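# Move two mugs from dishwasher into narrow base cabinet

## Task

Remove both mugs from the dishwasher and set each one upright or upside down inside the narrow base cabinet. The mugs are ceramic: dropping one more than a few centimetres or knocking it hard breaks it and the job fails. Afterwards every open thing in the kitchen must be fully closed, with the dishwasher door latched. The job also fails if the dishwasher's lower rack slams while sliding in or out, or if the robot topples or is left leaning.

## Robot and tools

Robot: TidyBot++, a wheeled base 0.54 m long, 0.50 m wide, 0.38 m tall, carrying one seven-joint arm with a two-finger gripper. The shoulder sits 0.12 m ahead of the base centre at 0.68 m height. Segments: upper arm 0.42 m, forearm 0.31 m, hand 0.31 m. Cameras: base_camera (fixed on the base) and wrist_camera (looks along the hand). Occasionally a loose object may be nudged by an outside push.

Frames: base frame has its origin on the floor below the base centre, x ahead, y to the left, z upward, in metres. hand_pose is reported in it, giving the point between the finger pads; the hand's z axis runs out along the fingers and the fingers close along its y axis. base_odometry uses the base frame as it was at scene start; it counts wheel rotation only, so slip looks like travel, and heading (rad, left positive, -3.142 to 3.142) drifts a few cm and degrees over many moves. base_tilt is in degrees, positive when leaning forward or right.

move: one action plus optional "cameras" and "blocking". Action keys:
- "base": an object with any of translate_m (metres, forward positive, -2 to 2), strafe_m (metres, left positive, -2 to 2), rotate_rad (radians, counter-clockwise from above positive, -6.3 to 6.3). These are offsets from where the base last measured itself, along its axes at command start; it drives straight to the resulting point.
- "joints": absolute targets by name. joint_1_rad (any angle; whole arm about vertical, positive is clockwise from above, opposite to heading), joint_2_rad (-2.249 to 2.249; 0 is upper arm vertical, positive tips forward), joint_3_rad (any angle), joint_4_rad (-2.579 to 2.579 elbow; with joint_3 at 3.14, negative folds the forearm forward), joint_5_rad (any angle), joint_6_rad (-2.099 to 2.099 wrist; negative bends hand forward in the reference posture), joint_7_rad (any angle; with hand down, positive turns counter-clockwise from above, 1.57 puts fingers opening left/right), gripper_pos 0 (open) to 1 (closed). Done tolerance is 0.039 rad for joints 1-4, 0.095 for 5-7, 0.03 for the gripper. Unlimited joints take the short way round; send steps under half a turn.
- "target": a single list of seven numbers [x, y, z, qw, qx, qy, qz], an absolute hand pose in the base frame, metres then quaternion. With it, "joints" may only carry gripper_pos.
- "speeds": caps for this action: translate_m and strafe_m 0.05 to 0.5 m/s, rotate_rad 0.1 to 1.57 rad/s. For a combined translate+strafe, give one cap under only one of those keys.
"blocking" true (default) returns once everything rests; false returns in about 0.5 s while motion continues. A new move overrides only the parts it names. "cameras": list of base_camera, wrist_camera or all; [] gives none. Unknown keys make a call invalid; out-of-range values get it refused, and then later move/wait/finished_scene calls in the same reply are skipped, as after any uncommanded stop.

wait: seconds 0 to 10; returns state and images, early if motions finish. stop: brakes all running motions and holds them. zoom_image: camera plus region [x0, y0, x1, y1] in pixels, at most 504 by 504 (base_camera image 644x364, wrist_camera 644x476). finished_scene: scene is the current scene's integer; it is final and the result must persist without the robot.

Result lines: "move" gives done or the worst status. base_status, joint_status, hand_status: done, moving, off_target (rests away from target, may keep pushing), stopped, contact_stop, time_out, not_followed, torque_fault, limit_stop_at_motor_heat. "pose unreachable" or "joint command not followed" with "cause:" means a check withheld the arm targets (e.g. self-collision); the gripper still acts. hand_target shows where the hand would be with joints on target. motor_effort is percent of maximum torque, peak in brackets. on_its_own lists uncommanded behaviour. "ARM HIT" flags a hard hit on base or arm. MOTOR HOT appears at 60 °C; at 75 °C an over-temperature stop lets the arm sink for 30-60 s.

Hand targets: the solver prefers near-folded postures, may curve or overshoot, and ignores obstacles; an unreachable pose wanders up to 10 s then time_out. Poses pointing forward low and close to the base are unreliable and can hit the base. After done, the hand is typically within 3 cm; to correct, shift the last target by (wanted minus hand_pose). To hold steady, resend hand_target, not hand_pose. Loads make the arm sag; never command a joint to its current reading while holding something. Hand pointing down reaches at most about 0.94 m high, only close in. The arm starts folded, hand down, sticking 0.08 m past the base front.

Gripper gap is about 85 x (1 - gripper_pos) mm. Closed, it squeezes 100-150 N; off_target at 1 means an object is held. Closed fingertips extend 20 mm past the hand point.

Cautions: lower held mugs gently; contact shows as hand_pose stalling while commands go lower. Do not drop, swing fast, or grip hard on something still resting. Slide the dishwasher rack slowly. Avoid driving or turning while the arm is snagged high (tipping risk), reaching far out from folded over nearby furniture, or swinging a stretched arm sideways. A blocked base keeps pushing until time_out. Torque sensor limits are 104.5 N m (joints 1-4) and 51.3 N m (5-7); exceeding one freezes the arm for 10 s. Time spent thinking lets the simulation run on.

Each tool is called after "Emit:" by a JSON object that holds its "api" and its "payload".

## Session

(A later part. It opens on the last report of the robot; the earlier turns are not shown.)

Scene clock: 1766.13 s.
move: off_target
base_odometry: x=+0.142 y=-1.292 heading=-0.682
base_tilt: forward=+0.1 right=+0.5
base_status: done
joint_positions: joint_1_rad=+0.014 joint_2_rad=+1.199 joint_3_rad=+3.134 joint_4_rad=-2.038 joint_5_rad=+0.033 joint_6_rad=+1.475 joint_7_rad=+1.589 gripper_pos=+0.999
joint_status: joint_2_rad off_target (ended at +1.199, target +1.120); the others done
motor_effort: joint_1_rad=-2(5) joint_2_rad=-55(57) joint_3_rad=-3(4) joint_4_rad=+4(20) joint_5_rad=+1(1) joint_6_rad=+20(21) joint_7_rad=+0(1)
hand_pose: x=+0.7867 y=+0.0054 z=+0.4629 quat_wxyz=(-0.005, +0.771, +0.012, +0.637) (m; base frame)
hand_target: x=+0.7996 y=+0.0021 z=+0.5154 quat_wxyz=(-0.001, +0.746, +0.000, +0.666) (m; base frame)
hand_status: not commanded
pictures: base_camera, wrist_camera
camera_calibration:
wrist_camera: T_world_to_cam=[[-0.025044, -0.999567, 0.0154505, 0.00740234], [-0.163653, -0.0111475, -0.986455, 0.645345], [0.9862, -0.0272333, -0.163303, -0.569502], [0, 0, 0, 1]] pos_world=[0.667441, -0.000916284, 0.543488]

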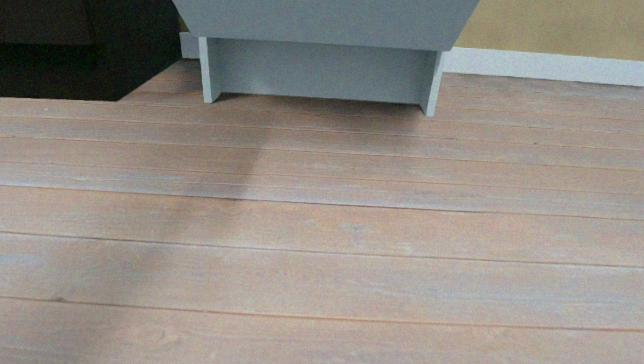

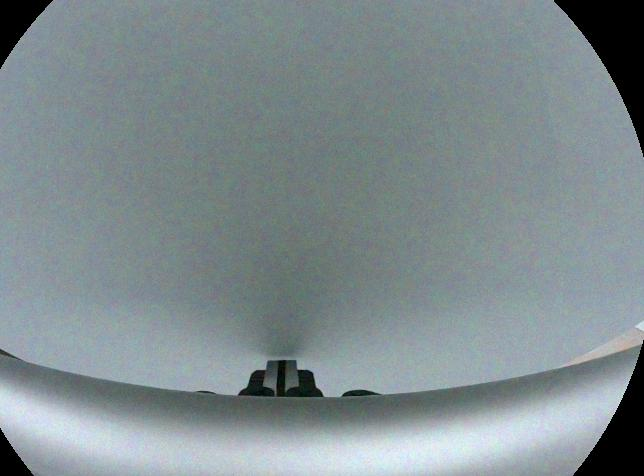

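Emit:
{"api": "move", "payload": {"joints": {"joint_2_rad":0.93,"joint_4_rad":-2.063,"joint_6_rad":1.243}, "base": {"translate_m":0.04}, "speeds": {"translate_m":0.15}, "cameras": []}}

Emit:
{"api": "move", "payload": {"joints": {"joint_2_rad":0.72,"joint_4_rad":-2.097,"joint_6_rad":0.96}, "base": {"translate_m":0.04}, "speeds": {"translate_m":0.15}, "cameras": ["wrist_camera", "base_camera"]}}

Scene clock: 1778.70 s.
move: off_target
base_odometry: x=+0.173 y=-1.317 heading=-0.682
base_tilt: forward=+0.1 right=+0.5
base_status: done
joint_positions: joint_1_rad=+0.014 joint_2_rad=+1.000 joint_3_rad=+3.135 joint_4_rad=-2.108 joint_5_rad=+0.032 joint_6_rad=+1.251 joint_7_rad=+1.589 gripper_pos=+0.999
joint_status: joint_2_rad off_target (ended at +1.000, target +0.930); joint_4_rad off_target (ended at -2.108, target -2.063); the others done
motor_effort: joint_1_rad=-1(5) joint_2_rad=-53(58) joint_3_rad=-2(4) joint_4_rad=+13(20) joint_5_rad=+0(2) joint_6_rad=+18(20) joint_7_rad=-1(1)
hand_pose: x=+0.7821 y=+0.0049 z=+0.5073 quat_wxyz=(-0.003, +0.801, +0.014, +0.599) (m; base frame)
hand_target: x=+0.8091 y=+0.0022 z=+0.5670 quat_wxyz=(-0.001, +0.768, +0.000, +0.641) (m; base frame)
hand_status: not commanded
pictures: none
No camera images: "cameras" was empty.

Scene clock: 1779.97 s.
move: off_target
base_odometry: x=+0.204 y=-1.342 heading=-0.682
base_tilt: forward=+0.1 right=+0.5
base_status: done
joint_positions: joint_1_rad=+0.014 joint_2_rad=+0.799 joint_3_rad=+3.135 joint_4_rad=-2.139 joint_5_rad=+0.031 joint_6_rad=+0.972 joint_7_rad=+1.589 gripper_pos=+0.999
joint_status: joint_2_rad off_target (ended at +0.799, target +0.720); joint_4_rad off_target (ended at -2.139, target -2.097); the others done
motor_effort: joint_1_rad=-1(3) joint_2_rad=-52(54) joint_3_rad=+0(3) joint_4_rad=+16(26) joint_5_rad=-1(2) joint_6_rad=+18(21) joint_7_rad=+1(1)
hand_pose: x=+0.7714 y=+0.0041 z=+0.5477 quat_wxyz=(+0.000, +0.832, +0.017, +0.555) (m; base frame)
hand_target: x=+0.7953 y=+0.0022 z=+0.6123 quat_wxyz=(-0.001, +0.801, +0.000, +0.599) (m; base frame)
hand_status: not commanded
pictures: base_camera, wrist_camera
camera_calibration:
wrist_camera: T_world_to_cam=[[-0.0189211, -0.999178, 0.0358466, -0.0114683], [-0.35987, -0.0266441, -0.932622, 0.848438], [0.932811, -0.0305464, -0.35907, -0.392254], [0, 0, 0, 1]] pos_world=[0.671009, -0.000834977, 0.650836]

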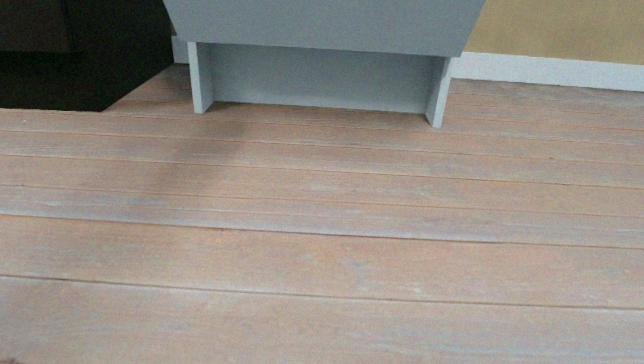

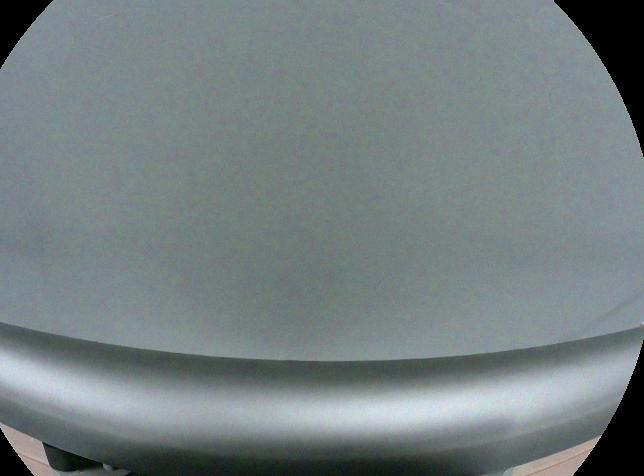

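Emit:
{"api": "move", "payload": {"joints": {"joint_2_rad":0.51,"joint_4_rad":-2.11,"joint_6_rad":0.68}, "base": {"translate_m":0.05}, "speeds": {"translate_m":0.15}, "cameras": ["wrist_camera", "base_camera"]}}

Scene clock: 1789.30 s.
move: off_target
base_odometry: x=+0.243 y=-1.374 heading=-0.682
base_tilt: forward=+0.2 right=+0.5
base_status: done
joint_positions: joint_1_rad=+0.013 joint_2_rad=+0.577 joint_3_rad=+3.135 joint_4_rad=-2.161 joint_5_rad=+0.031 joint_6_rad=+0.692 joint_7_rad=+1.589 gripper_pos=+0.999
joint_status: joint_2_rad off_target (ended at +0.577, target +0.510); joint_4_rad off_target (ended at -2.161, target -2.110); the others done
motor_effort: joint_1_rad=+0(3) joint_2_rad=-46(53) joint_3_rad=-1(3) joint_4_rad=+21(22) joint_5_rad=-1(2) joint_6_rad=+17(19) joint_7_rad=+1(2)
hand_pose: x=+0.7488 y=+0.0029 z=+0.6033 quat_wxyz=(+0.003, +0.853, +0.019, +0.521) (m; base frame)
hand_target: x=+0.7713 y=+0.0023 z=+0.6641 quat_wxyz=(-0.001, +0.825, +0.000, +0.565) (m; base frame)
hand_status: not commanded
pictures: base_camera, wrist_camera
camera_calibration:
wrist_camera: T_world_to_cam=[[-0.0168873, -0.998795, 0.0460708, -0.0228476], [-0.432793, -0.0342351, -0.900843, 0.927577], [0.901335, -0.0351519, -0.431693, -0.283872], [0, 0, 0, 1]] pos_world=[0.656926, -0.00104301, 0.714108]

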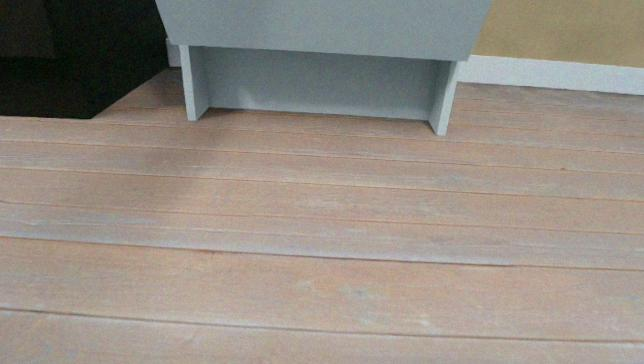

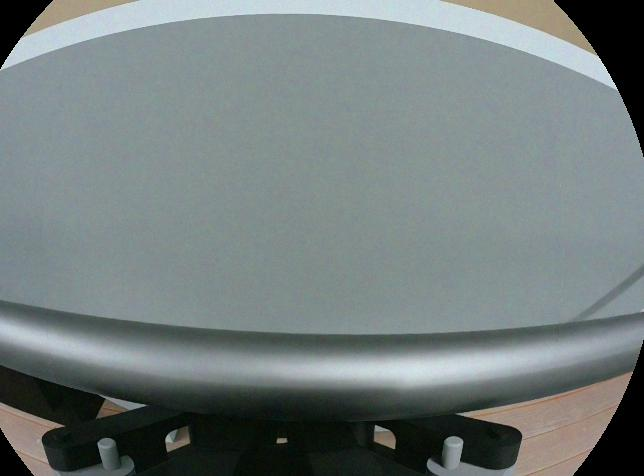

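Emit:
{"api": "move", "payload": {"joints": {"joint_2_rad":0.42,"joint_4_rad":-2.075,"joint_6_rad":0.55}, "base": {"translate_m":0.06}, "speeds": {"translate_m":0.15}, "cameras": []}}

Emit:
{"api": "move", "payload": {"joints": {"joint_2_rad":0.34,"joint_4_rad":-2.03,"joint_6_rad":0.40}, "base": {"translate_m":0.06}, "speeds": {"translate_m":0.15}, "cameras": ["wrist_camera", "base_camera"]}}

Scene clock: 1798.30 s.
move: off_target
base_odometry: x=+0.289 y=-1.412 heading=-0.683
base_tilt: forward=+0.1 right=+0.5
base_status: done
joint_positions: joint_1_rad=+0.013 joint_2_rad=+0.478 joint_3_rad=+3.136 joint_4_rad=-2.139 joint_5_rad=+0.031 joint_6_rad=+0.564 joint_7_rad=+1.589 gripper_pos=+0.999
joint_status: joint_2_rad off_target (ended at +0.478, target +0.420); joint_4_rad off_target (ended at -2.139, target -2.075); the others done
motor_effort: joint_1_rad=-1(4) joint_2_rad=-43(47) joint_3_rad=-1(3) joint_4_rad=+22(28) joint_5_rad=+0(1) joint_6_rad=+16(19) joint_7_rad=+1(1)
hand_pose: x=+0.7458 y=+0.0018 z=+0.6391 quat_wxyz=(+0.005, +0.855, +0.019, +0.518) (m; base frame)
hand_target: x=+0.7697 y=+0.0023 z=+0.7013 quat_wxyz=(-0.001, +0.826, +0.000, +0.563) (m; base frame)
hand_status: not commanded
pictures: none
No camera images: "cameras" was empty.

Scene clock: 1799.43 s.
move: off_target
base_odometry: x=+0.336 y=-1.450 heading=-0.683
base_tilt: forward=+0.1 right=+0.5
base_status: done
joint_positions: joint_1_rad=+0.013 joint_2_rad=+0.396 joint_3_rad=+3.136 joint_4_rad=-2.104 joint_5_rad=+0.031 joint_6_rad=+0.410 joint_7_rad=+1.589 gripper_pos=+0.999
joint_status: joint_2_rad off_target (ended at +0.396, target +0.340); joint_4_rad off_target (ended at -2.104, target -2.030); the others done
motor_effort: joint_1_rad=-1(3) joint_2_rad=-41(44) joint_3_rad=+0(2) joint_4_rad=+25(29) joint_5_rad=+0(1) joint_6_rad=+16(19) joint_7_rad=+0(1)
hand_pose: x=+0.7397 y=+0.0003 z=+0.6640 quat_wxyz=(+0.007, +0.865, +0.019, +0.502) (m; base frame)
hand_target: x=+0.7653 y=+0.0023 z=+0.7321 quat_wxyz=(-0.001, +0.833, +0.000, +0.553) (m; base frame)
hand_status: not commanded
pictures: base_camera, wrist_camera
camera_calibration:
wrist_camera: T_world_to_cam=[[-0.018853, -0.998275, 0.0555991, -0.0331407], [-0.472205, -0.0401259, -0.880575, 0.993999], [0.881287, -0.0428556, -0.470634, -0.208825], [0, 0, 0, 1]] pos_world=[0.652781, -0.00214772, 0.778853]

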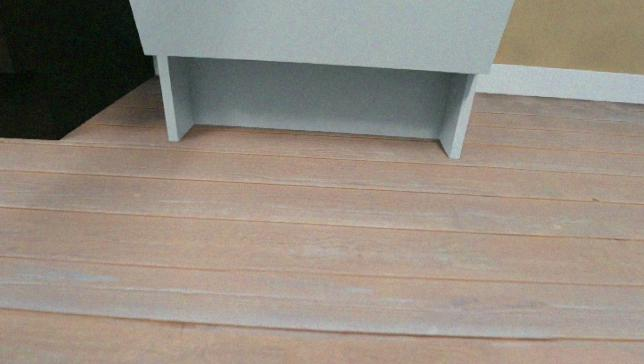

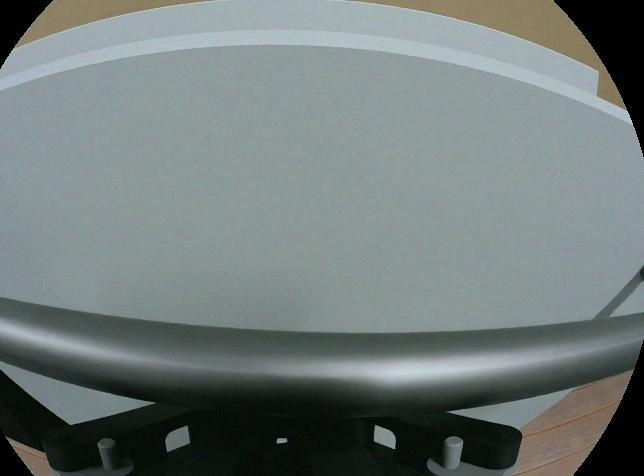

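Emit:
{"api": "move", "payload": {"joints": {"joint_2_rad":0.31,"joint_4_rad":-2.02,"joint_6_rad":0.37}, "base": {"translate_m":0.06}, "speeds": {"translate_m":0.1}, "cameras": ["wrist_camera", "base_camera"]}}

Scene clock: 1805.23 s.
move: off_target
base_odometry: x=+0.382 y=-1.488 heading=-0.683
base_tilt: forward=+0.1 right=+0.5
base_status: done
joint_positions: joint_1_rad=+0.012 joint_2_rad=+0.350 joint_3_rad=+3.137 joint_4_rad=-2.097 joint_5_rad=+0.031 joint_6_rad=+0.368 joint_7_rad=+1.589 gripper_pos=+0.999
joint_status: joint_2_rad off_target (ended at +0.350, target +0.310); joint_4_rad off_target (ended at -2.097, target -2.020); the others done
motor_effort: joint_1_rad=-2(4) joint_2_rad=-39(43) joint_3_rad=+0(3) joint_4_rad=+27(32) joint_5_rad=+0(1) joint_6_rad=+17(19) joint_7_rad=+0(1)
hand_pose: x=+0.7363 y=+0.0000 z=+0.6840 quat_wxyz=(+0.008, +0.862, +0.019, +0.506) (m; base frame)
hand_target: x=+0.7634 y=+0.0023 z=+0.7480 quat_wxyz=(-0.001, +0.830, +0.000, +0.557) (m; base frame)
hand_status: not commanded
pictures: base_camera, wrist_camera
camera_calibration:
wrist_camera: T_world_to_cam=[[-0.0202821, -0.998169, 0.0569834, -0.0346671], [-0.463303, -0.0411228, -0.885245, 1.00659], [0.885968, -0.0443552, -0.461621, -0.206032], [0, 0, 0, 1]] pos_world=[0.64819, -0.00234844, 0.797945]

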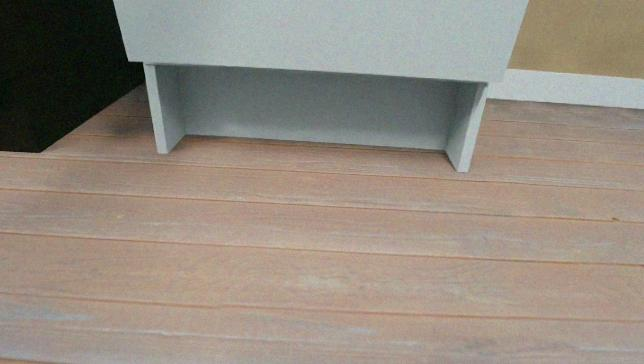

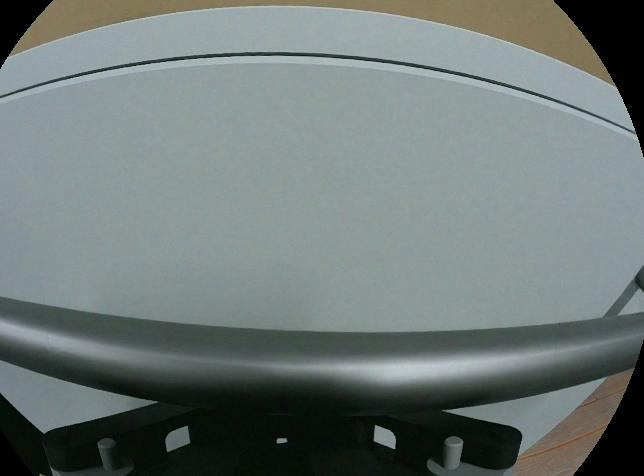

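Emit:
{"api": "move", "payload": {"joints": {"joint_2_rad":0.29,"joint_4_rad":-2.01,"joint_6_rad":0.34}, "base": {"translate_m":0.05}, "speeds": {"translate_m":0.08}, "cameras": ["wrist_camera", "base_camera"]}}

Scene clock: 1809.70 s.
move: off_target
base_odometry: x=+0.421 y=-1.520 heading=-0.684
base_tilt: forward=+0.1 right=+0.5
base_status: done
joint_positions: joint_1_rad=+0.012 joint_2_rad=+0.317 joint_3_rad=+3.137 joint_4_rad=-2.086 joint_5_rad=+0.031 joint_6_rad=+0.330 joint_7_rad=+1.589 gripper_pos=+0.999
joint_status: joint_4_rad off_target (ended at -2.086, target -2.010); the others done
motor_effort: joint_1_rad=-1(4) joint_2_rad=-34(40) joint_3_rad=+0(3) joint_4_rad=+28(31) joint_5_rad=-1(1) joint_6_rad=+16(19) joint_7_rad=+0(1)
hand_pose: x=+0.7344 y=-0.0004 z=+0.6992 quat_wxyz=(+0.009, +0.861, +0.019, +0.509) (m; base frame)
hand_target: x=+0.7617 y=+0.0023 z=+0.7574 quat_wxyz=(-0.001, +0.831, +0.000, +0.557) (m; base frame)
hand_status: not commanded
pictures: base_camera, wrist_camera
camera_calibration:
wrist_camera: T_world_to_cam=[[-0.0213612, -0.998086, 0.0580329, -0.0358134], [-0.458201, -0.0418177, -0.887864, 1.01722], [0.888592, -0.0455566, -0.456431, -0.202868], [0, 0, 0, 1]] pos_world=[0.645595, -0.00244888, 0.812641]

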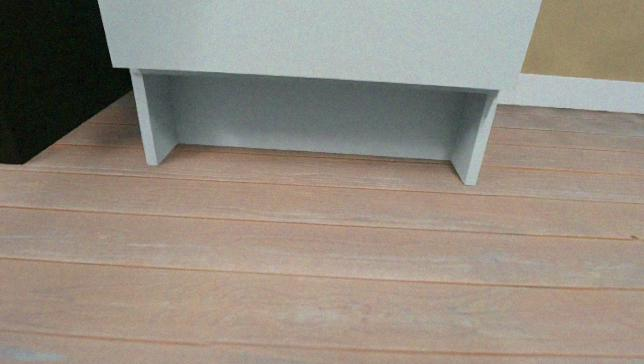

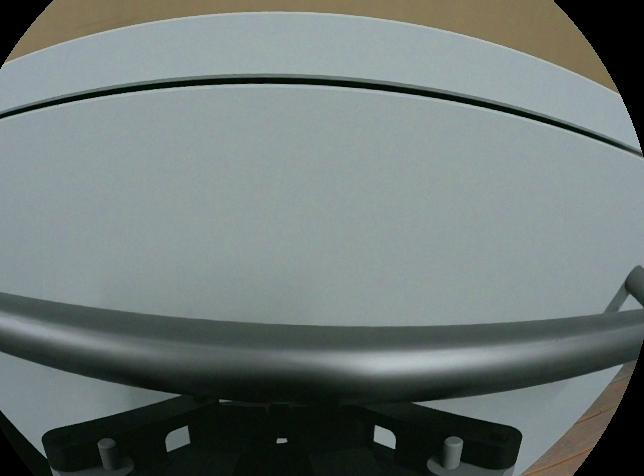

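Emit:
{"api": "move", "payload": {"base": {"translate_m":0.05}, "speeds": {"translate_m":0.05}, "cameras": ["wrist_camera", "base_camera"]}}

Scene clock: 1819.83 s.
move: done
base_odometry: x=+0.459 y=-1.551 heading=-0.684
base_tilt: forward=+0.1 right=+0.4
base_status: done
joint_positions: joint_1_rad=+0.012 joint_2_rad=+0.274 joint_3_rad=+3.137 joint_4_rad=-2.115 joint_5_rad=+0.031 joint_6_rad=+0.315 joint_7_rad=+1.589 gripper_pos=+0.999
joint_status: not commanded
motor_effort: joint_1_rad=+0(3) joint_2_rad=-26(34) joint_3_rad=+1(2) joint_4_rad=+35(41) joint_5_rad=-1(1) joint_6_rad=+20(23) joint_7_rad=+0(1)
hand_pose: x=+0.7203 y=-0.0004 z=+0.7072 quat_wxyz=(+0.009, +0.861, +0.019, +0.509) (m; base frame)
hand_target: x=+0.7617 y=+0.0023 z=+0.7574 quat_wxyz=(-0.001, +0.831, +0.000, +0.557) (m; base frame)
hand_status: not commanded
pictures: base_camera, wrist_camera
camera_calibration:
wrist_camera: T_world_to_cam=[[-0.0217018, -0.998046, 0.0585952, -0.0367235], [-0.459023, -0.0421196, -0.887425, 1.01808], [0.888159, -0.0461553, -0.457212, -0.185857], [0, 0, 0, 1]] pos_world=[0.631594, -0.00234905, 0.820642]

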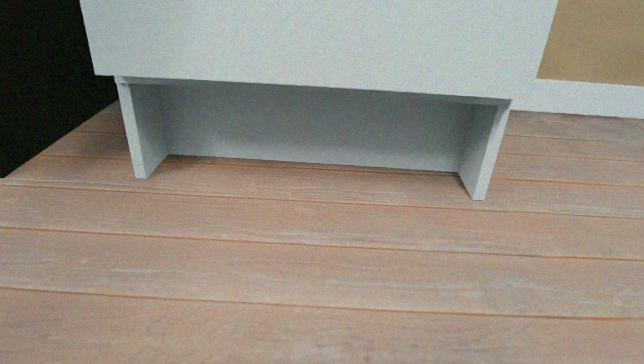

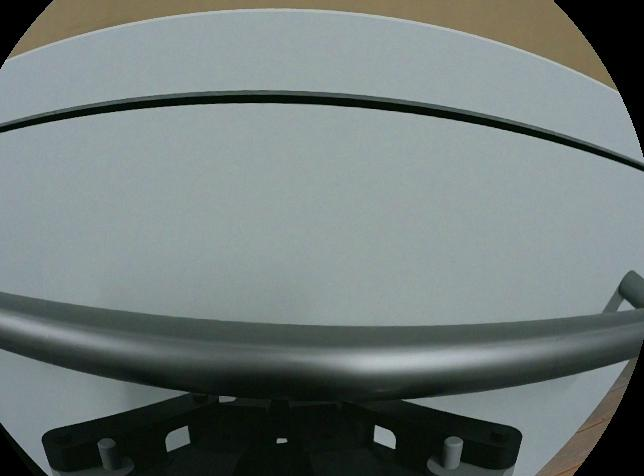

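Emit:
{"api": "move", "payload": {"base": {"translate_m":0.04}, "speeds": {"translate_m":0.05}, "cameras": ["wrist_camera", "base_camera"]}}

Scene clock: 1824.33 s.
move: done
base_odometry: x=+0.489 y=-1.576 heading=-0.684
base_tilt: forward=+0.0 right=+0.5
base_status: done
joint_positions: joint_1_rad=+0.012 joint_2_rad=+0.198 joint_3_rad=+3.137 joint_4_rad=-2.199 joint_5_rad=+0.031 joint_6_rad=+0.293 joint_7_rad=+1.589 gripper_pos=+0.999
joint_status: not commanded
motor_effort: joint_1_rad=+0(2) joint_2_rad=-7(27) joint_3_rad=+2(3) joint_4_rad=+49(54) joint_5_rad=+0(1) joint_6_rad=+24(27) joint_7_rad=+0(1)
hand_pose: x=+0.6829 y=-0.0001 z=+0.7051 quat_wxyz=(+0.009, +0.868, +0.020, +0.496) (m; base frame)
hand_target: x=+0.7617 y=+0.0023 z=+0.7574 quat_wxyz=(-0.001, +0.831, +0.000, +0.557) (m; base frame)
hand_status: not commanded
pictures: base_camera, wrist_camera
camera_calibration:
wrist_camera: T_world_to_cam=[[-0.0200728, -0.998006, 0.0598398, -0.0391833], [-0.48503, -0.0426166, -0.873458, 1.00692], [0.874267, -0.0465569, -0.483208, -0.12578], [0, 0, 0, 1]] pos_world=[0.597566, -0.00204953, 0.821069]

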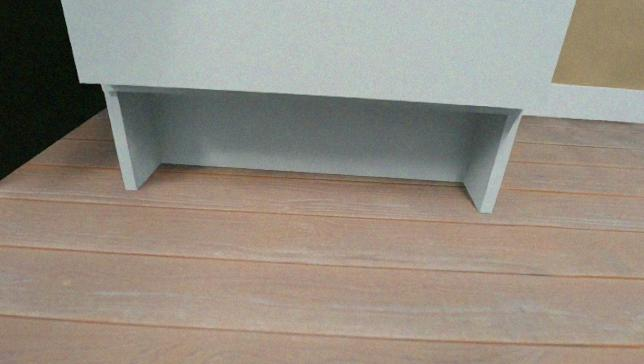

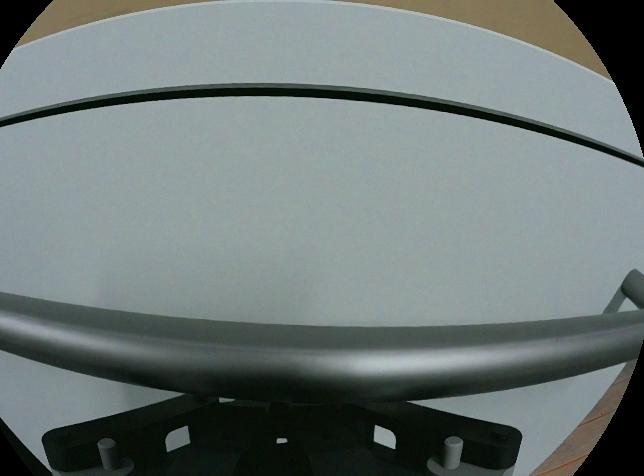

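Emit:
{"api": "move", "payload": {"base": {"translate_m":-0.07}, "speeds": {"translate_m":0.05}, "cameras": ["wrist_camera", "base_camera"]}}

Scene clock: 1830.63 s.
move: done
base_odometry: x=+0.435 y=-1.531 heading=-0.684
base_tilt: forward=+0.1 right=+0.5
base_status: done
joint_positions: joint_1_rad=+0.012 joint_2_rad=+0.298 joint_3_rad=+3.137 joint_4_rad=-2.056 joint_5_rad=+0.031 joint_6_rad=+0.294 joint_7_rad=+1.589 gripper_pos=+0.999
joint_status: not commanded
on_its_own: joint_4_rad moved +0.143 toward your old target -2.010
motor_effort: joint_1_rad=-1(2) joint_2_rad=-33(37) joint_3_rad=-1(2) joint_4_rad=+24(48) joint_5_rad=+0(1) joint_6_rad=+14(24) joint_7_rad=+0(1)
hand_pose: x=+0.7400 y=-0.0006 z=+0.7161 quat_wxyz=(+0.010, +0.857, +0.019, +0.515) (m; base frame)
hand_target: x=+0.7617 y=+0.0023 z=+0.7574 quat_wxyz=(-0.001, +0.831, +0.000, +0.557) (m; base frame)
hand_status: not commanded
pictures: base_camera, wrist_camera
camera_calibration:
wrist_camera: T_world_to_cam=[[-0.0227825, -0.998015, 0.0587186, -0.0363747], [-0.445967, -0.042421, -0.894044, 1.03011], [0.89476, -0.0465551, -0.444115, -0.213622], [0, 0, 0, 1]] pos_world=[0.649708, -0.00254928, 0.828229]

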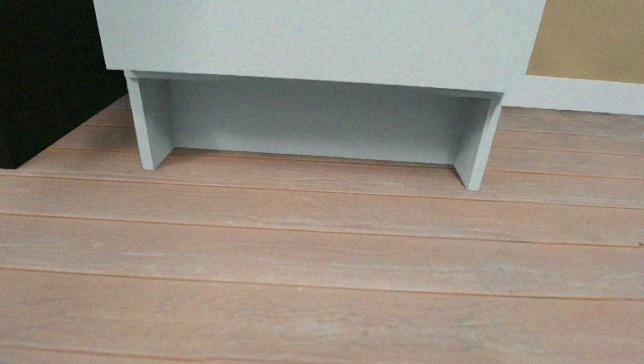

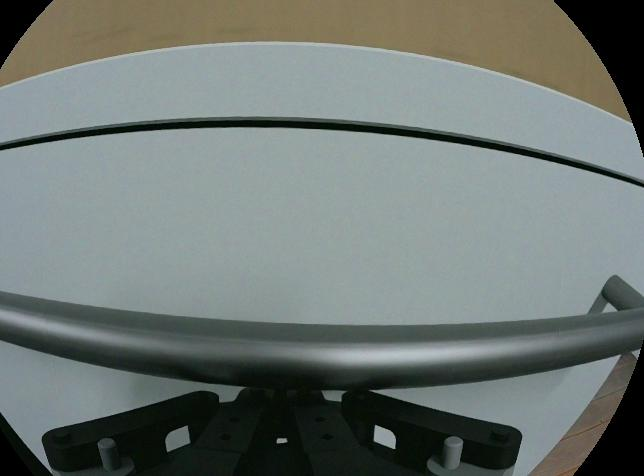

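Emit:
{"api": "move", "payload": {"base": {"translate_m":-0.05}, "speeds": {"translate_m":0.05}, "cameras": ["wrist_camera", "base_camera"]}}

Scene clock: 1837.90 s.
move: done
base_odometry: x=+0.397 y=-1.500 heading=-0.683
base_tilt: forward=+0.2 right=+0.5
base_status: done
joint_positions: joint_1_rad=+0.012 joint_2_rad=+0.290 joint_3_rad=+3.137 joint_4_rad=-2.034 joint_5_rad=+0.031 joint_6_rad=+0.302 joint_7_rad=+1.589 gripper_pos=+0.999
joint_status: not commanded
motor_effort: joint_1_rad=-1(2) joint_2_rad=-29(35) joint_3_rad=+0(2) joint_4_rad=+18(23) joint_5_rad=-1(1) joint_6_rad=+9(13) joint_7_rad=+0(1)
hand_pose: x=+0.7488 y=-0.0006 z=+0.7344 quat_wxyz=(+0.010, +0.847, +0.019, +0.531) (m; base frame)
hand_target: x=+0.7617 y=+0.0023 z=+0.7574 quat_wxyz=(-0.001, +0.831, +0.000, +0.557) (m; base frame)
hand_status: not commanded
pictures: base_camera, wrist_camera
camera_calibration:
wrist_camera: T_world_to_cam=[[-0.0248238, -0.998011, 0.0579475, -0.0351532], [-0.411708, -0.0426153, -0.910319, 1.03664], [0.910978, -0.046455, -0.409831, -0.250635], [0, 0, 0, 1]] pos_world=[0.654245, -0.00254957, 0.842996]

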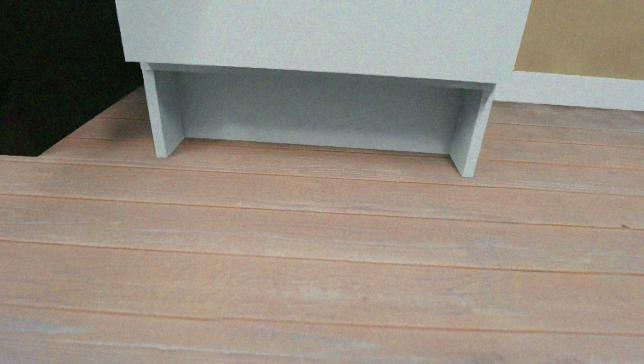

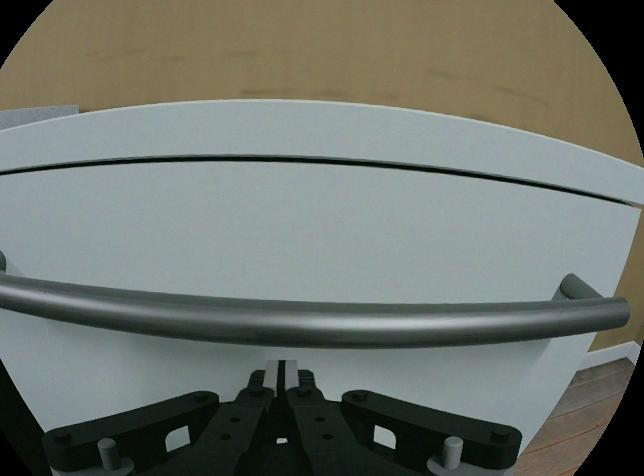

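Emit:
{"api": "zoom_image", "payload": {"camera": "wrist_camera", "region": [400, 80, 644, 360]}}

Emit:
{"api": "zoom_image", "payload": {"camera": "base_camera", "region": [100, 0, 320, 180]}}

Emit:
{"api": "zoom_image", "payload": {"camera": "base_camera", "region": [360, 0, 580, 200]}}

Scaled by 1.800.

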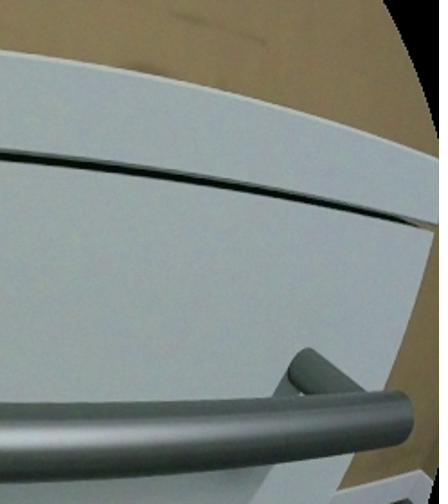

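Scaled by 2.291.

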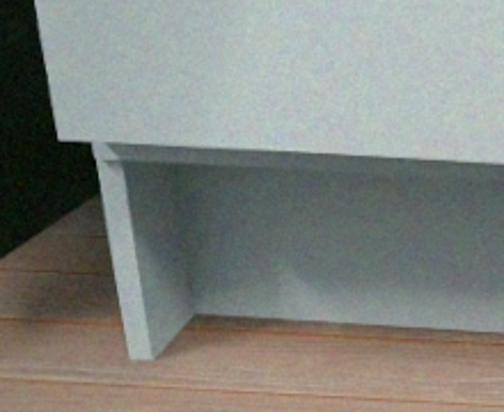

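Scaled by 2.291.

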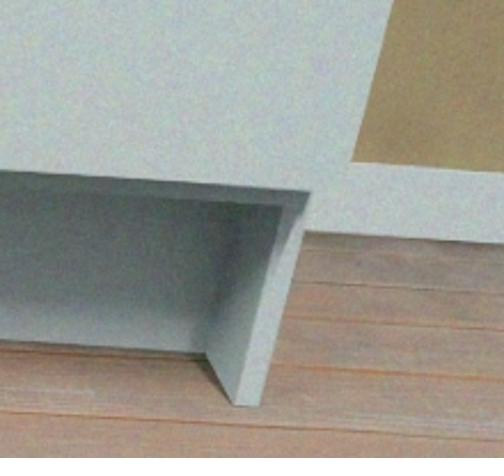

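Emit:
{"api": "move", "payload": {"base": {"translate_m":-0.07}, "speeds": {"translate_m":0.1}, "cameras": []}}

Emit:
{"api": "move", "payload": {"target": [0.74, 0.0, 0.815, 0, 0.866, 0, 0.5], "cameras": ["wrist_camera"]}}

Scene clock: 1861.67 s.
move: done
base_odometry: x=+0.342 y=-1.456 heading=-0.683
base_tilt: forward=+0.1 right=+0.5
base_status: done
joint_positions: joint_1_rad=+0.012 joint_2_rad=+0.285 joint_3_rad=+3.137 joint_4_rad=-2.030 joint_5_rad=+0.031 joint_6_rad=+0.302 joint_7_rad=+1.589 gripper_pos=+0.999
joint_status: not commanded
motor_effort: joint_1_rad=-1(2) joint_2_rad=-29(32) joint_3_rad=-1(2) joint_4_rad=+18(19) joint_5_rad=-1(1) joint_6_rad=+10(10) joint_7_rad=+0(1)
hand_pose: x=+0.7497 y=-0.0006 z=+0.7393 quat_wxyz=(+0.010, +0.845, +0.019, +0.535) (m; base frame)
hand_target: x=+0.7617 y=+0.0023 z=+0.7574 quat_wxyz=(-0.001, +0.831, +0.000, +0.557) (m; base frame)
hand_status: not commanded
pictures: none
No camera images: "cameras" was empty.

Scene clock: 1863.17 s.
move: done
base_odometry: x=+0.342 y=-1.456 heading=-0.683
base_tilt: forward=+0.1 right=+0.5
base_status: not commanded
joint_positions: joint_1_rad=+0.012 joint_2_rad=+0.144 joint_3_rad=+3.137 joint_4_rad=-1.854 joint_5_rad=+0.031 joint_6_rad=-0.047 joint_7_rad=+1.589 gripper_pos=+0.999
joint_status: not commanded
motor_effort: joint_1_rad=-1(2) joint_2_rad=-26(31) joint_3_rad=-1(1) joint_4_rad=+21(21) joint_5_rad=+0(1) joint_6_rad=+9(10) joint_7_rad=+0(1)
hand_pose: x=+0.7423 y=-0.0039 z=+0.8260 quat_wxyz=(+0.015, +0.853, +0.017, +0.521) (m; base frame)
hand_target: x=+0.7400 y=+0.0000 z=+0.8150 quat_wxyz=(+0.000, +0.866, +0.000, +0.500) (m; base frame)
hand_status: done (0.012 m and 3.9 deg from the pose sent, 0.076 m and 5.3 deg at the start)
pictures: wrist_camera
camera_calibration:
wrist_camera: T_world_to_cam=[[-0.0322307, -0.997364, 0.0650081, -0.0441713], [-0.432773, -0.0447022, -0.900394, 1.12467], [0.900927, -0.0571541, -0.430192, -0.183162], [0, 0, 0, 1]] pos_world=[0.650317, -0.00424827, 0.93672]

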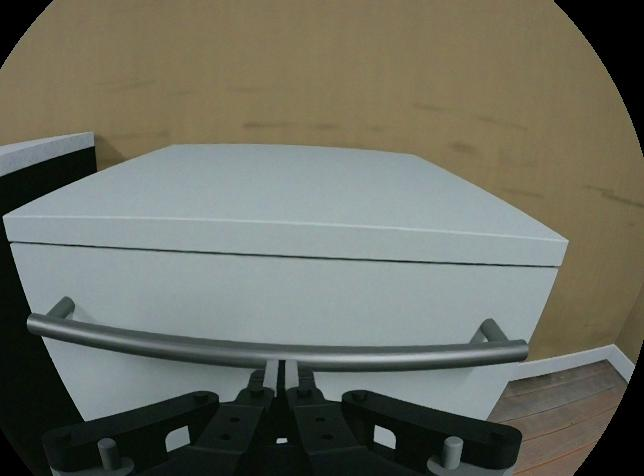

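Emit:
{"api": "move", "payload": {"target": [0.74, 0.0, 0.785, 0, 0.866, 0, 0.5], "cameras": []}}

Emit:
{"api": "move", "payload": {"base": {"translate_m":0.12}, "speeds": {"translate_m":0.08}, "cameras": ["wrist_camera"]}}

Scene clock: 1869.77 s.
move: done
base_odometry: x=+0.342 y=-1.456 heading=-0.683
base_tilt: forward=+0.0 right=+0.5
base_status: not commanded
joint_positions: joint_1_rad=+0.012 joint_2_rad=+0.173 joint_3_rad=+3.137 joint_4_rad=-1.895 joint_5_rad=+0.031 joint_6_rad=-0.022 joint_7_rad=+1.589 gripper_pos=+0.999
joint_status: not commanded
motor_effort: joint_1_rad=-1(2) joint_2_rad=-27(29) joint_3_rad=+0(1) joint_4_rad=+20(22) joint_5_rad=-1(1) joint_6_rad=+9(9) joint_7_rad=+0(1)
hand_pose: x=+0.7379 y=-0.0036 z=+0.7918 quat_wxyz=(+0.014, +0.865, +0.018, +0.502) (m; base frame)
hand_target: x=+0.7400 y=+0.0000 z=+0.7850 quat_wxyz=(+0.000, +0.866, +0.000, +0.500) (m; base frame)
hand_status: done (0.008 m and 2.6 deg from the pose sent, 0.041 m and 3.9 deg at the start)
pictures: none
No camera images: "cameras" was empty.

Scene clock: 1871.80 s.
move: done
base_odometry: x=+0.435 y=-1.532 heading=-0.684
base_tilt: forward=+0.1 right=+0.5
base_status: done
joint_positions: joint_1_rad=+0.012 joint_2_rad=+0.177 joint_3_rad=+3.137 joint_4_rad=-1.896 joint_5_rad=+0.031 joint_6_rad=-0.022 joint_7_rad=+1.589 gripper_pos=+0.999
joint_status: not commanded
motor_effort: joint_1_rad=-1(3) joint_2_rad=-27(30) joint_3_rad=-1(2) joint_4_rad=+20(21) joint_5_rad=+0(1) joint_6_rad=+9(10) joint_7_rad=+0(1)
hand_pose: x=+0.7382 y=-0.0036 z=+0.7891 quat_wxyz=(+0.014, +0.866, +0.018, +0.500) (m; base frame)
hand_target: x=+0.7400 y=+0.0000 z=+0.7850 quat_wxyz=(+0.000, +0.866, +0.000, +0.500) (m; base frame)
hand_status: not commanded
pictures: wrist_camera
camera_calibration:
wrist_camera: T_world_to_cam=[[-0.0282314, -0.997449, 0.0655677, -0.0450313], [-0.476926, -0.0442059, -0.877831, 1.10459], [0.87849, -0.0560534, -0.474461, -0.143809], [0, 0, 0, 1]] pos_world=[0.65187, -0.00414805, 0.904364]

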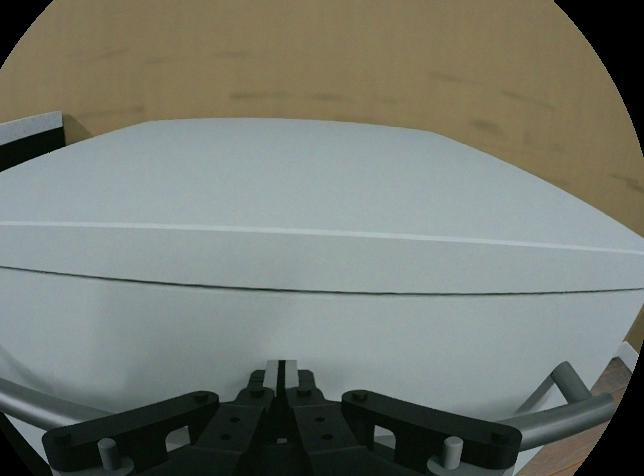

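Emit:
{"api": "move", "payload": {"base": {"translate_m": 0.05}, "speeds": {"translate_m": 0.05}, "cameras": ["all"]}}

Scene clock: 1923.03 s.
move: done
base_odometry: x=+0.473 y=-1.563 heading=-0.684
base_tilt: forward=+0.1 right=+0.5
base_status: done
joint_positions: joint_1_rad=+0.012 joint_2_rad=+0.099 joint_3_rad=+3.137 joint_4_rad=-1.974 joint_5_rad=+0.031 joint_6_rad=-0.037 joint_7_rad=+1.589 gripper_pos=+0.999
joint_status: not commanded
motor_effort: joint_1_rad=-3(5) joint_2_rad=-8(28) joint_3_rad=-1(3) joint_4_rad=+32(36) joint_5_rad=+0(1) joint_6_rad=+19(22) joint_7_rad=+0(1)
hand_pose: x=+0.7032 y=-0.0034 z=+0.7894 quat_wxyz=(+0.014, +0.870, +0.018, +0.493) (m; base frame)
hand_target: x=+0.7400 y=+0.0000 z=+0.7850 quat_wxyz=(+0.000, +0.866, +0.000, +0.500) (m; base frame)
hand_status: not commanded
pictures: base_camera, wrist_camera
camera_calibration:
wrist_camera: T_world_to_cam=[[-0.0277075, -0.9974, 0.0665201, -0.0469585], [-0.490788, -0.0443991, -0.870147, 1.09166], [0.870838, -0.0567569, -0.488282, -0.0965551], [0, 0, 0, 1]] pos_world=[0.618555, -0.00384803, 0.905879]

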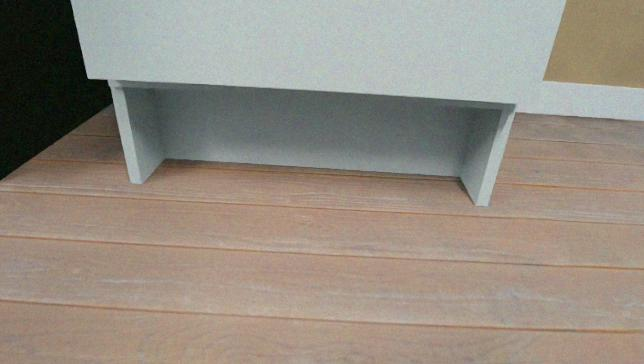

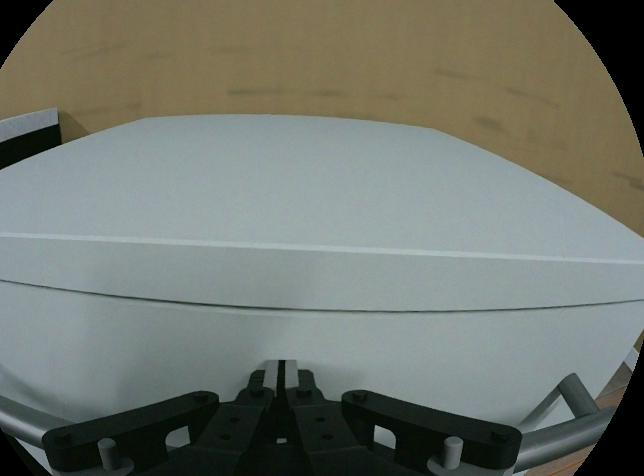

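Emit:
{"api": "move", "payload": {"base": {"translate_m": -0.45}, "speeds": {"translate_m": 0.15}, "cameras": ["wrist_camera"]}}

Emit:
{"api": "move", "payload": {"joints": {"joint_1_rad": 0, "joint_2_rad": -0.334, "joint_3_rad": 3.14, "joint_4_rad": -2.1, "joint_5_rad": 0, "joint_6_rad": -0.3, "joint_7_rad": 1.57}, "cameras": ["all"]}}

Scene clock: 1933.20 s.
move: done
base_odometry: x=+0.124 y=-1.279 heading=-0.683
base_tilt: forward=+0.0 right=+0.5
base_status: done
joint_positions: joint_1_rad=+0.012 joint_2_rad=+0.178 joint_3_rad=+3.136 joint_4_rad=-1.910 joint_5_rad=+0.031 joint_6_rad=-0.013 joint_7_rad=+1.589 gripper_pos=+0.999
joint_status: not commanded
motor_effort: joint_1_rad=-1(4) joint_2_rad=-27(29) joint_3_rad=+0(3) joint_4_rad=+20(32) joint_5_rad=-1(1) joint_6_rad=+9(18) joint_7_rad=+0(1)
hand_pose: x=+0.7352 y=-0.0031 z=+0.7831 quat_wxyz=(+0.014, +0.867, +0.018, +0.497) (m; base frame)
hand_target: x=+0.7400 y=+0.0000 z=+0.7850 quat_wxyz=(+0.000, +0.866, +0.000, +0.500) (m; base frame)
hand_status: not commanded
pictures: wrist_camera
camera_calibration:
wrist_camera: T_world_to_cam=[[-0.0270744, -0.997489, 0.0654459, -0.0449799], [-0.482394, -0.044305, -0.874833, 1.09954], [0.875536, -0.0552563, -0.479983, -0.137482], [0, 0, 0, 1]] pos_world=[0.649565, -0.00374847, 0.89887]

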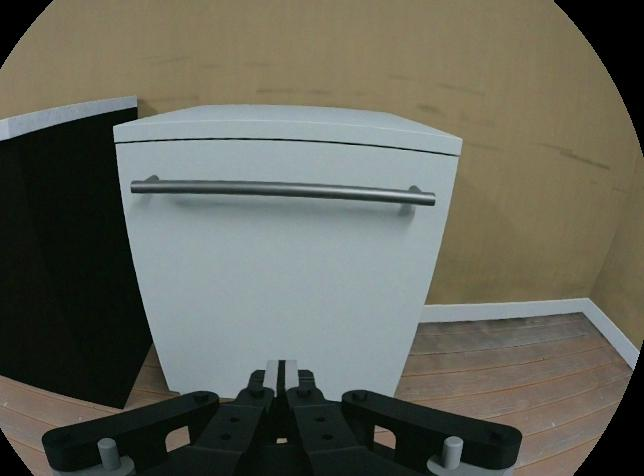

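Scene clock: 1934.93 s.
move: done
base_odometry: x=+0.124 y=-1.279 heading=-0.683
base_tilt: forward=+0.1 right=+0.5
base_status: not commanded
joint_positions: joint_1_rad=+0.012 joint_2_rad=-0.330 joint_3_rad=+3.136 joint_4_rad=-2.089 joint_5_rad=+0.031 joint_6_rad=-0.239 joint_7_rad=+1.589 gripper_pos=+0.999
joint_status: all done
motor_effort: joint_1_rad=-1(2) joint_2_rad=-9(29) joint_3_rad=+0(2) joint_4_rad=+22(23) joint_5_rad=+0(2) joint_6_rad=+9(10) joint_7_rad=+0(1)
hand_pose: x=+0.5748 y=-0.0038 z=+0.8925 quat_wxyz=(+0.019, +0.841, +0.016, +0.541) (m; base frame)
hand_target: x=+0.5633 y=+0.0021 z=+0.8704 quat_wxyz=(+0.000, +0.859, +0.000, +0.512) (m; base frame)
hand_status: not commanded
pictures: base_camera, wrist_camera
camera_calibration:
wrist_camera: T_world_to_cam=[[-0.0407647, -0.996876, 0.0676561, -0.0513371], [-0.389628, -0.0464921, -0.919798, 1.10451], [0.92007, -0.0638561, -0.386516, -0.0535906], [0, 0, 0, 1]] pos_world=[0.477561, -0.00324803, 0.998682]

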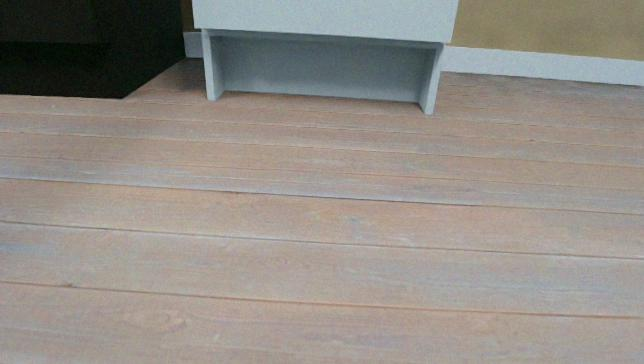

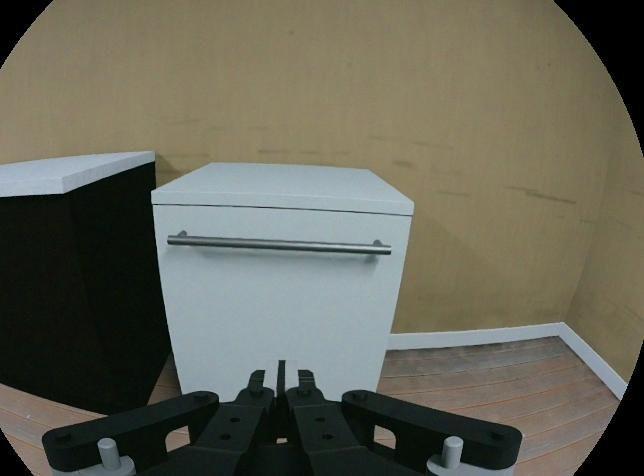

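Emit:
{"api": "move", "payload": {"base": {"strafe_m": 1.2}, "cameras": ["all"]}}

Scene clock: 1941.27 s.
move: done
base_odometry: x=+0.882 y=-0.349 heading=-0.683
base_tilt: forward=+0.1 right=+0.5
base_status: done
joint_positions: joint_1_rad=+0.012 joint_2_rad=-0.330 joint_3_rad=+3.137 joint_4_rad=-2.089 joint_5_rad=+0.031 joint_6_rad=-0.242 joint_7_rad=+1.589 gripper_pos=+0.999
joint_status: not commanded
motor_effort: joint_1_rad=-1(2) joint_2_rad=-9(10) joint_3_rad=-1(2) joint_4_rad=+22(23) joint_5_rad=-1(1) joint_6_rad=+9(10) joint_7_rad=+0(1)
hand_pose: x=+0.5742 y=-0.0043 z=+0.8913 quat_wxyz=(+0.019, +0.841, +0.015, +0.540) (m; base frame)
hand_target: x=+0.5633 y=+0.0021 z=+0.8704 quat_wxyz=(+0.000, +0.859, +0.000, +0.512) (m; base frame)
hand_status: not commanded
pictures: base_camera, wrist_camera
camera_calibration:
wrist_camera: T_world_to_cam=[[-0.0413021, -0.996865, 0.0674881, -0.0512651], [-0.393053, -0.045889, -0.91837, 1.10389], [0.918588, -0.064457, -0.389925, -0.0496288], [0, 0, 0, 1]] pos_world=[0.477357, -0.00364704, 0.997885]

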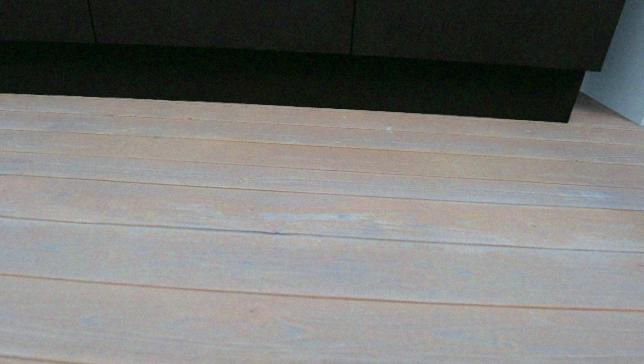

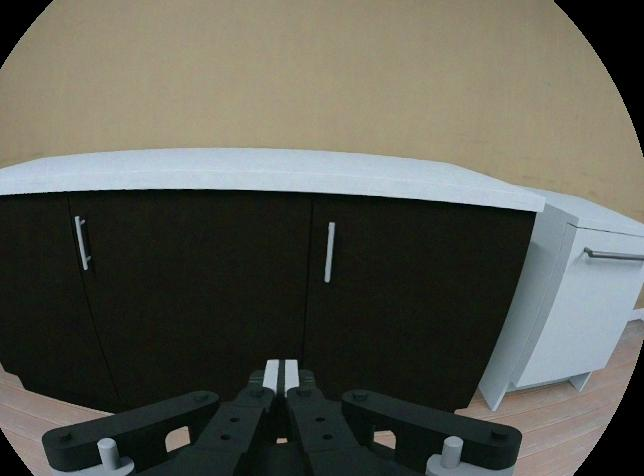

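Emit:
{"api": "zoom_image", "payload": {"camera": "wrist_camera", "region": [0, 150, 330, 420]}}

Emit:
{"api": "move", "payload": {"base": {"strafe_m": 0.75}, "cameras": ["all"]}}

Scaled by 1.527.

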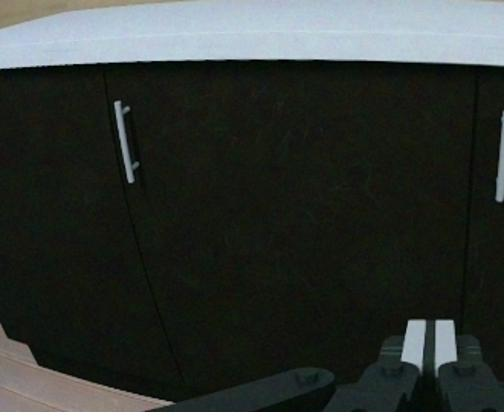

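Scene clock: 1946.40 s.
move: done
base_odometry: x=+1.355 y=+0.233 heading=-0.683
base_tilt: forward=+0.0 right=+0.5
base_status: done
joint_positions: joint_1_rad=+0.012 joint_2_rad=-0.331 joint_3_rad=+3.138 joint_4_rad=-2.090 joint_5_rad=+0.031 joint_6_rad=-0.242 joint_7_rad=+1.589 gripper_pos=+0.999
joint_status: not commanded
motor_effort: joint_1_rad=-1(2) joint_2_rad=-9(11) joint_3_rad=+0(3) joint_4_rad=+22(23) joint_5_rad=-1(1) joint_6_rad=+9(10) joint_7_rad=+0(1)
hand_pose: x=+0.5741 y=-0.0047 z=+0.8912 quat_wxyz=(+0.019, +0.842, +0.015, +0.540) (m; base frame)
hand_target: x=+0.5633 y=+0.0021 z=+0.8704 quat_wxyz=(+0.000, +0.859, +0.000, +0.512) (m; base frame)
hand_status: not commanded
pictures: base_camera, wrist_camera
camera_calibration:
wrist_camera: T_world_to_cam=[[-0.0421704, -0.996847, 0.0672115, -0.0508769], [-0.393144, -0.0452882, -0.918361, 1.10387], [0.918509, -0.0651514, -0.389995, -0.0494516], [0, 0, 0, 1]] pos_world=[0.477256, -0.00394601, 0.997884]

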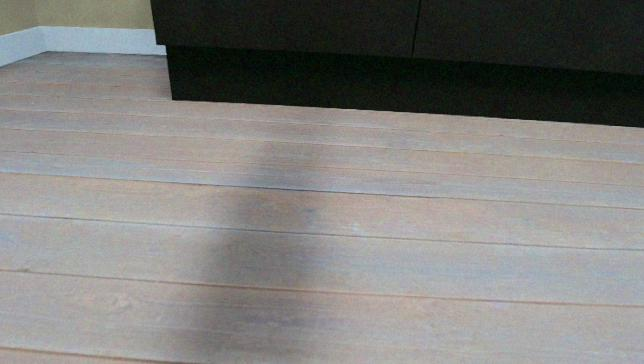

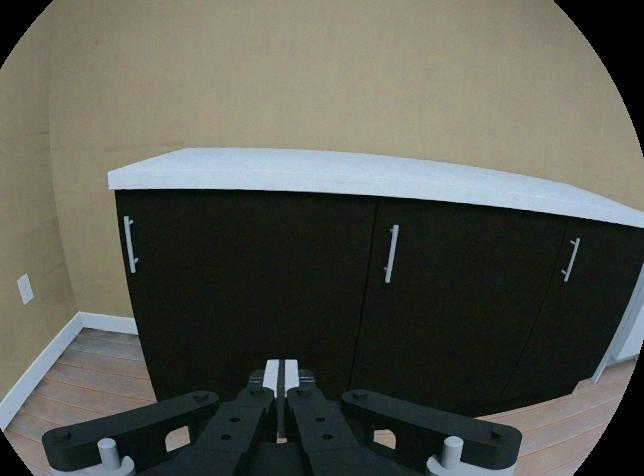

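Emit:
{"api": "zoom_image", "payload": {"camera": "wrist_camera", "region": [90, 150, 420, 420]}}

Emit:
{"api": "zoom_image", "payload": {"camera": "base_camera", "region": [130, 0, 460, 130]}}

Scaled by 1.527.

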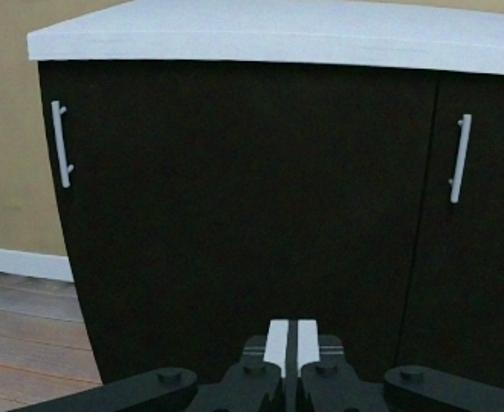

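Scaled by 1.527.

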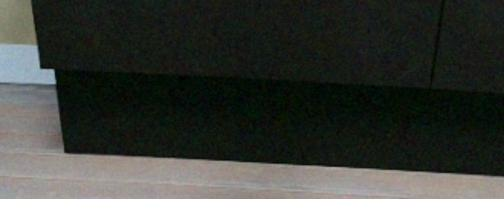

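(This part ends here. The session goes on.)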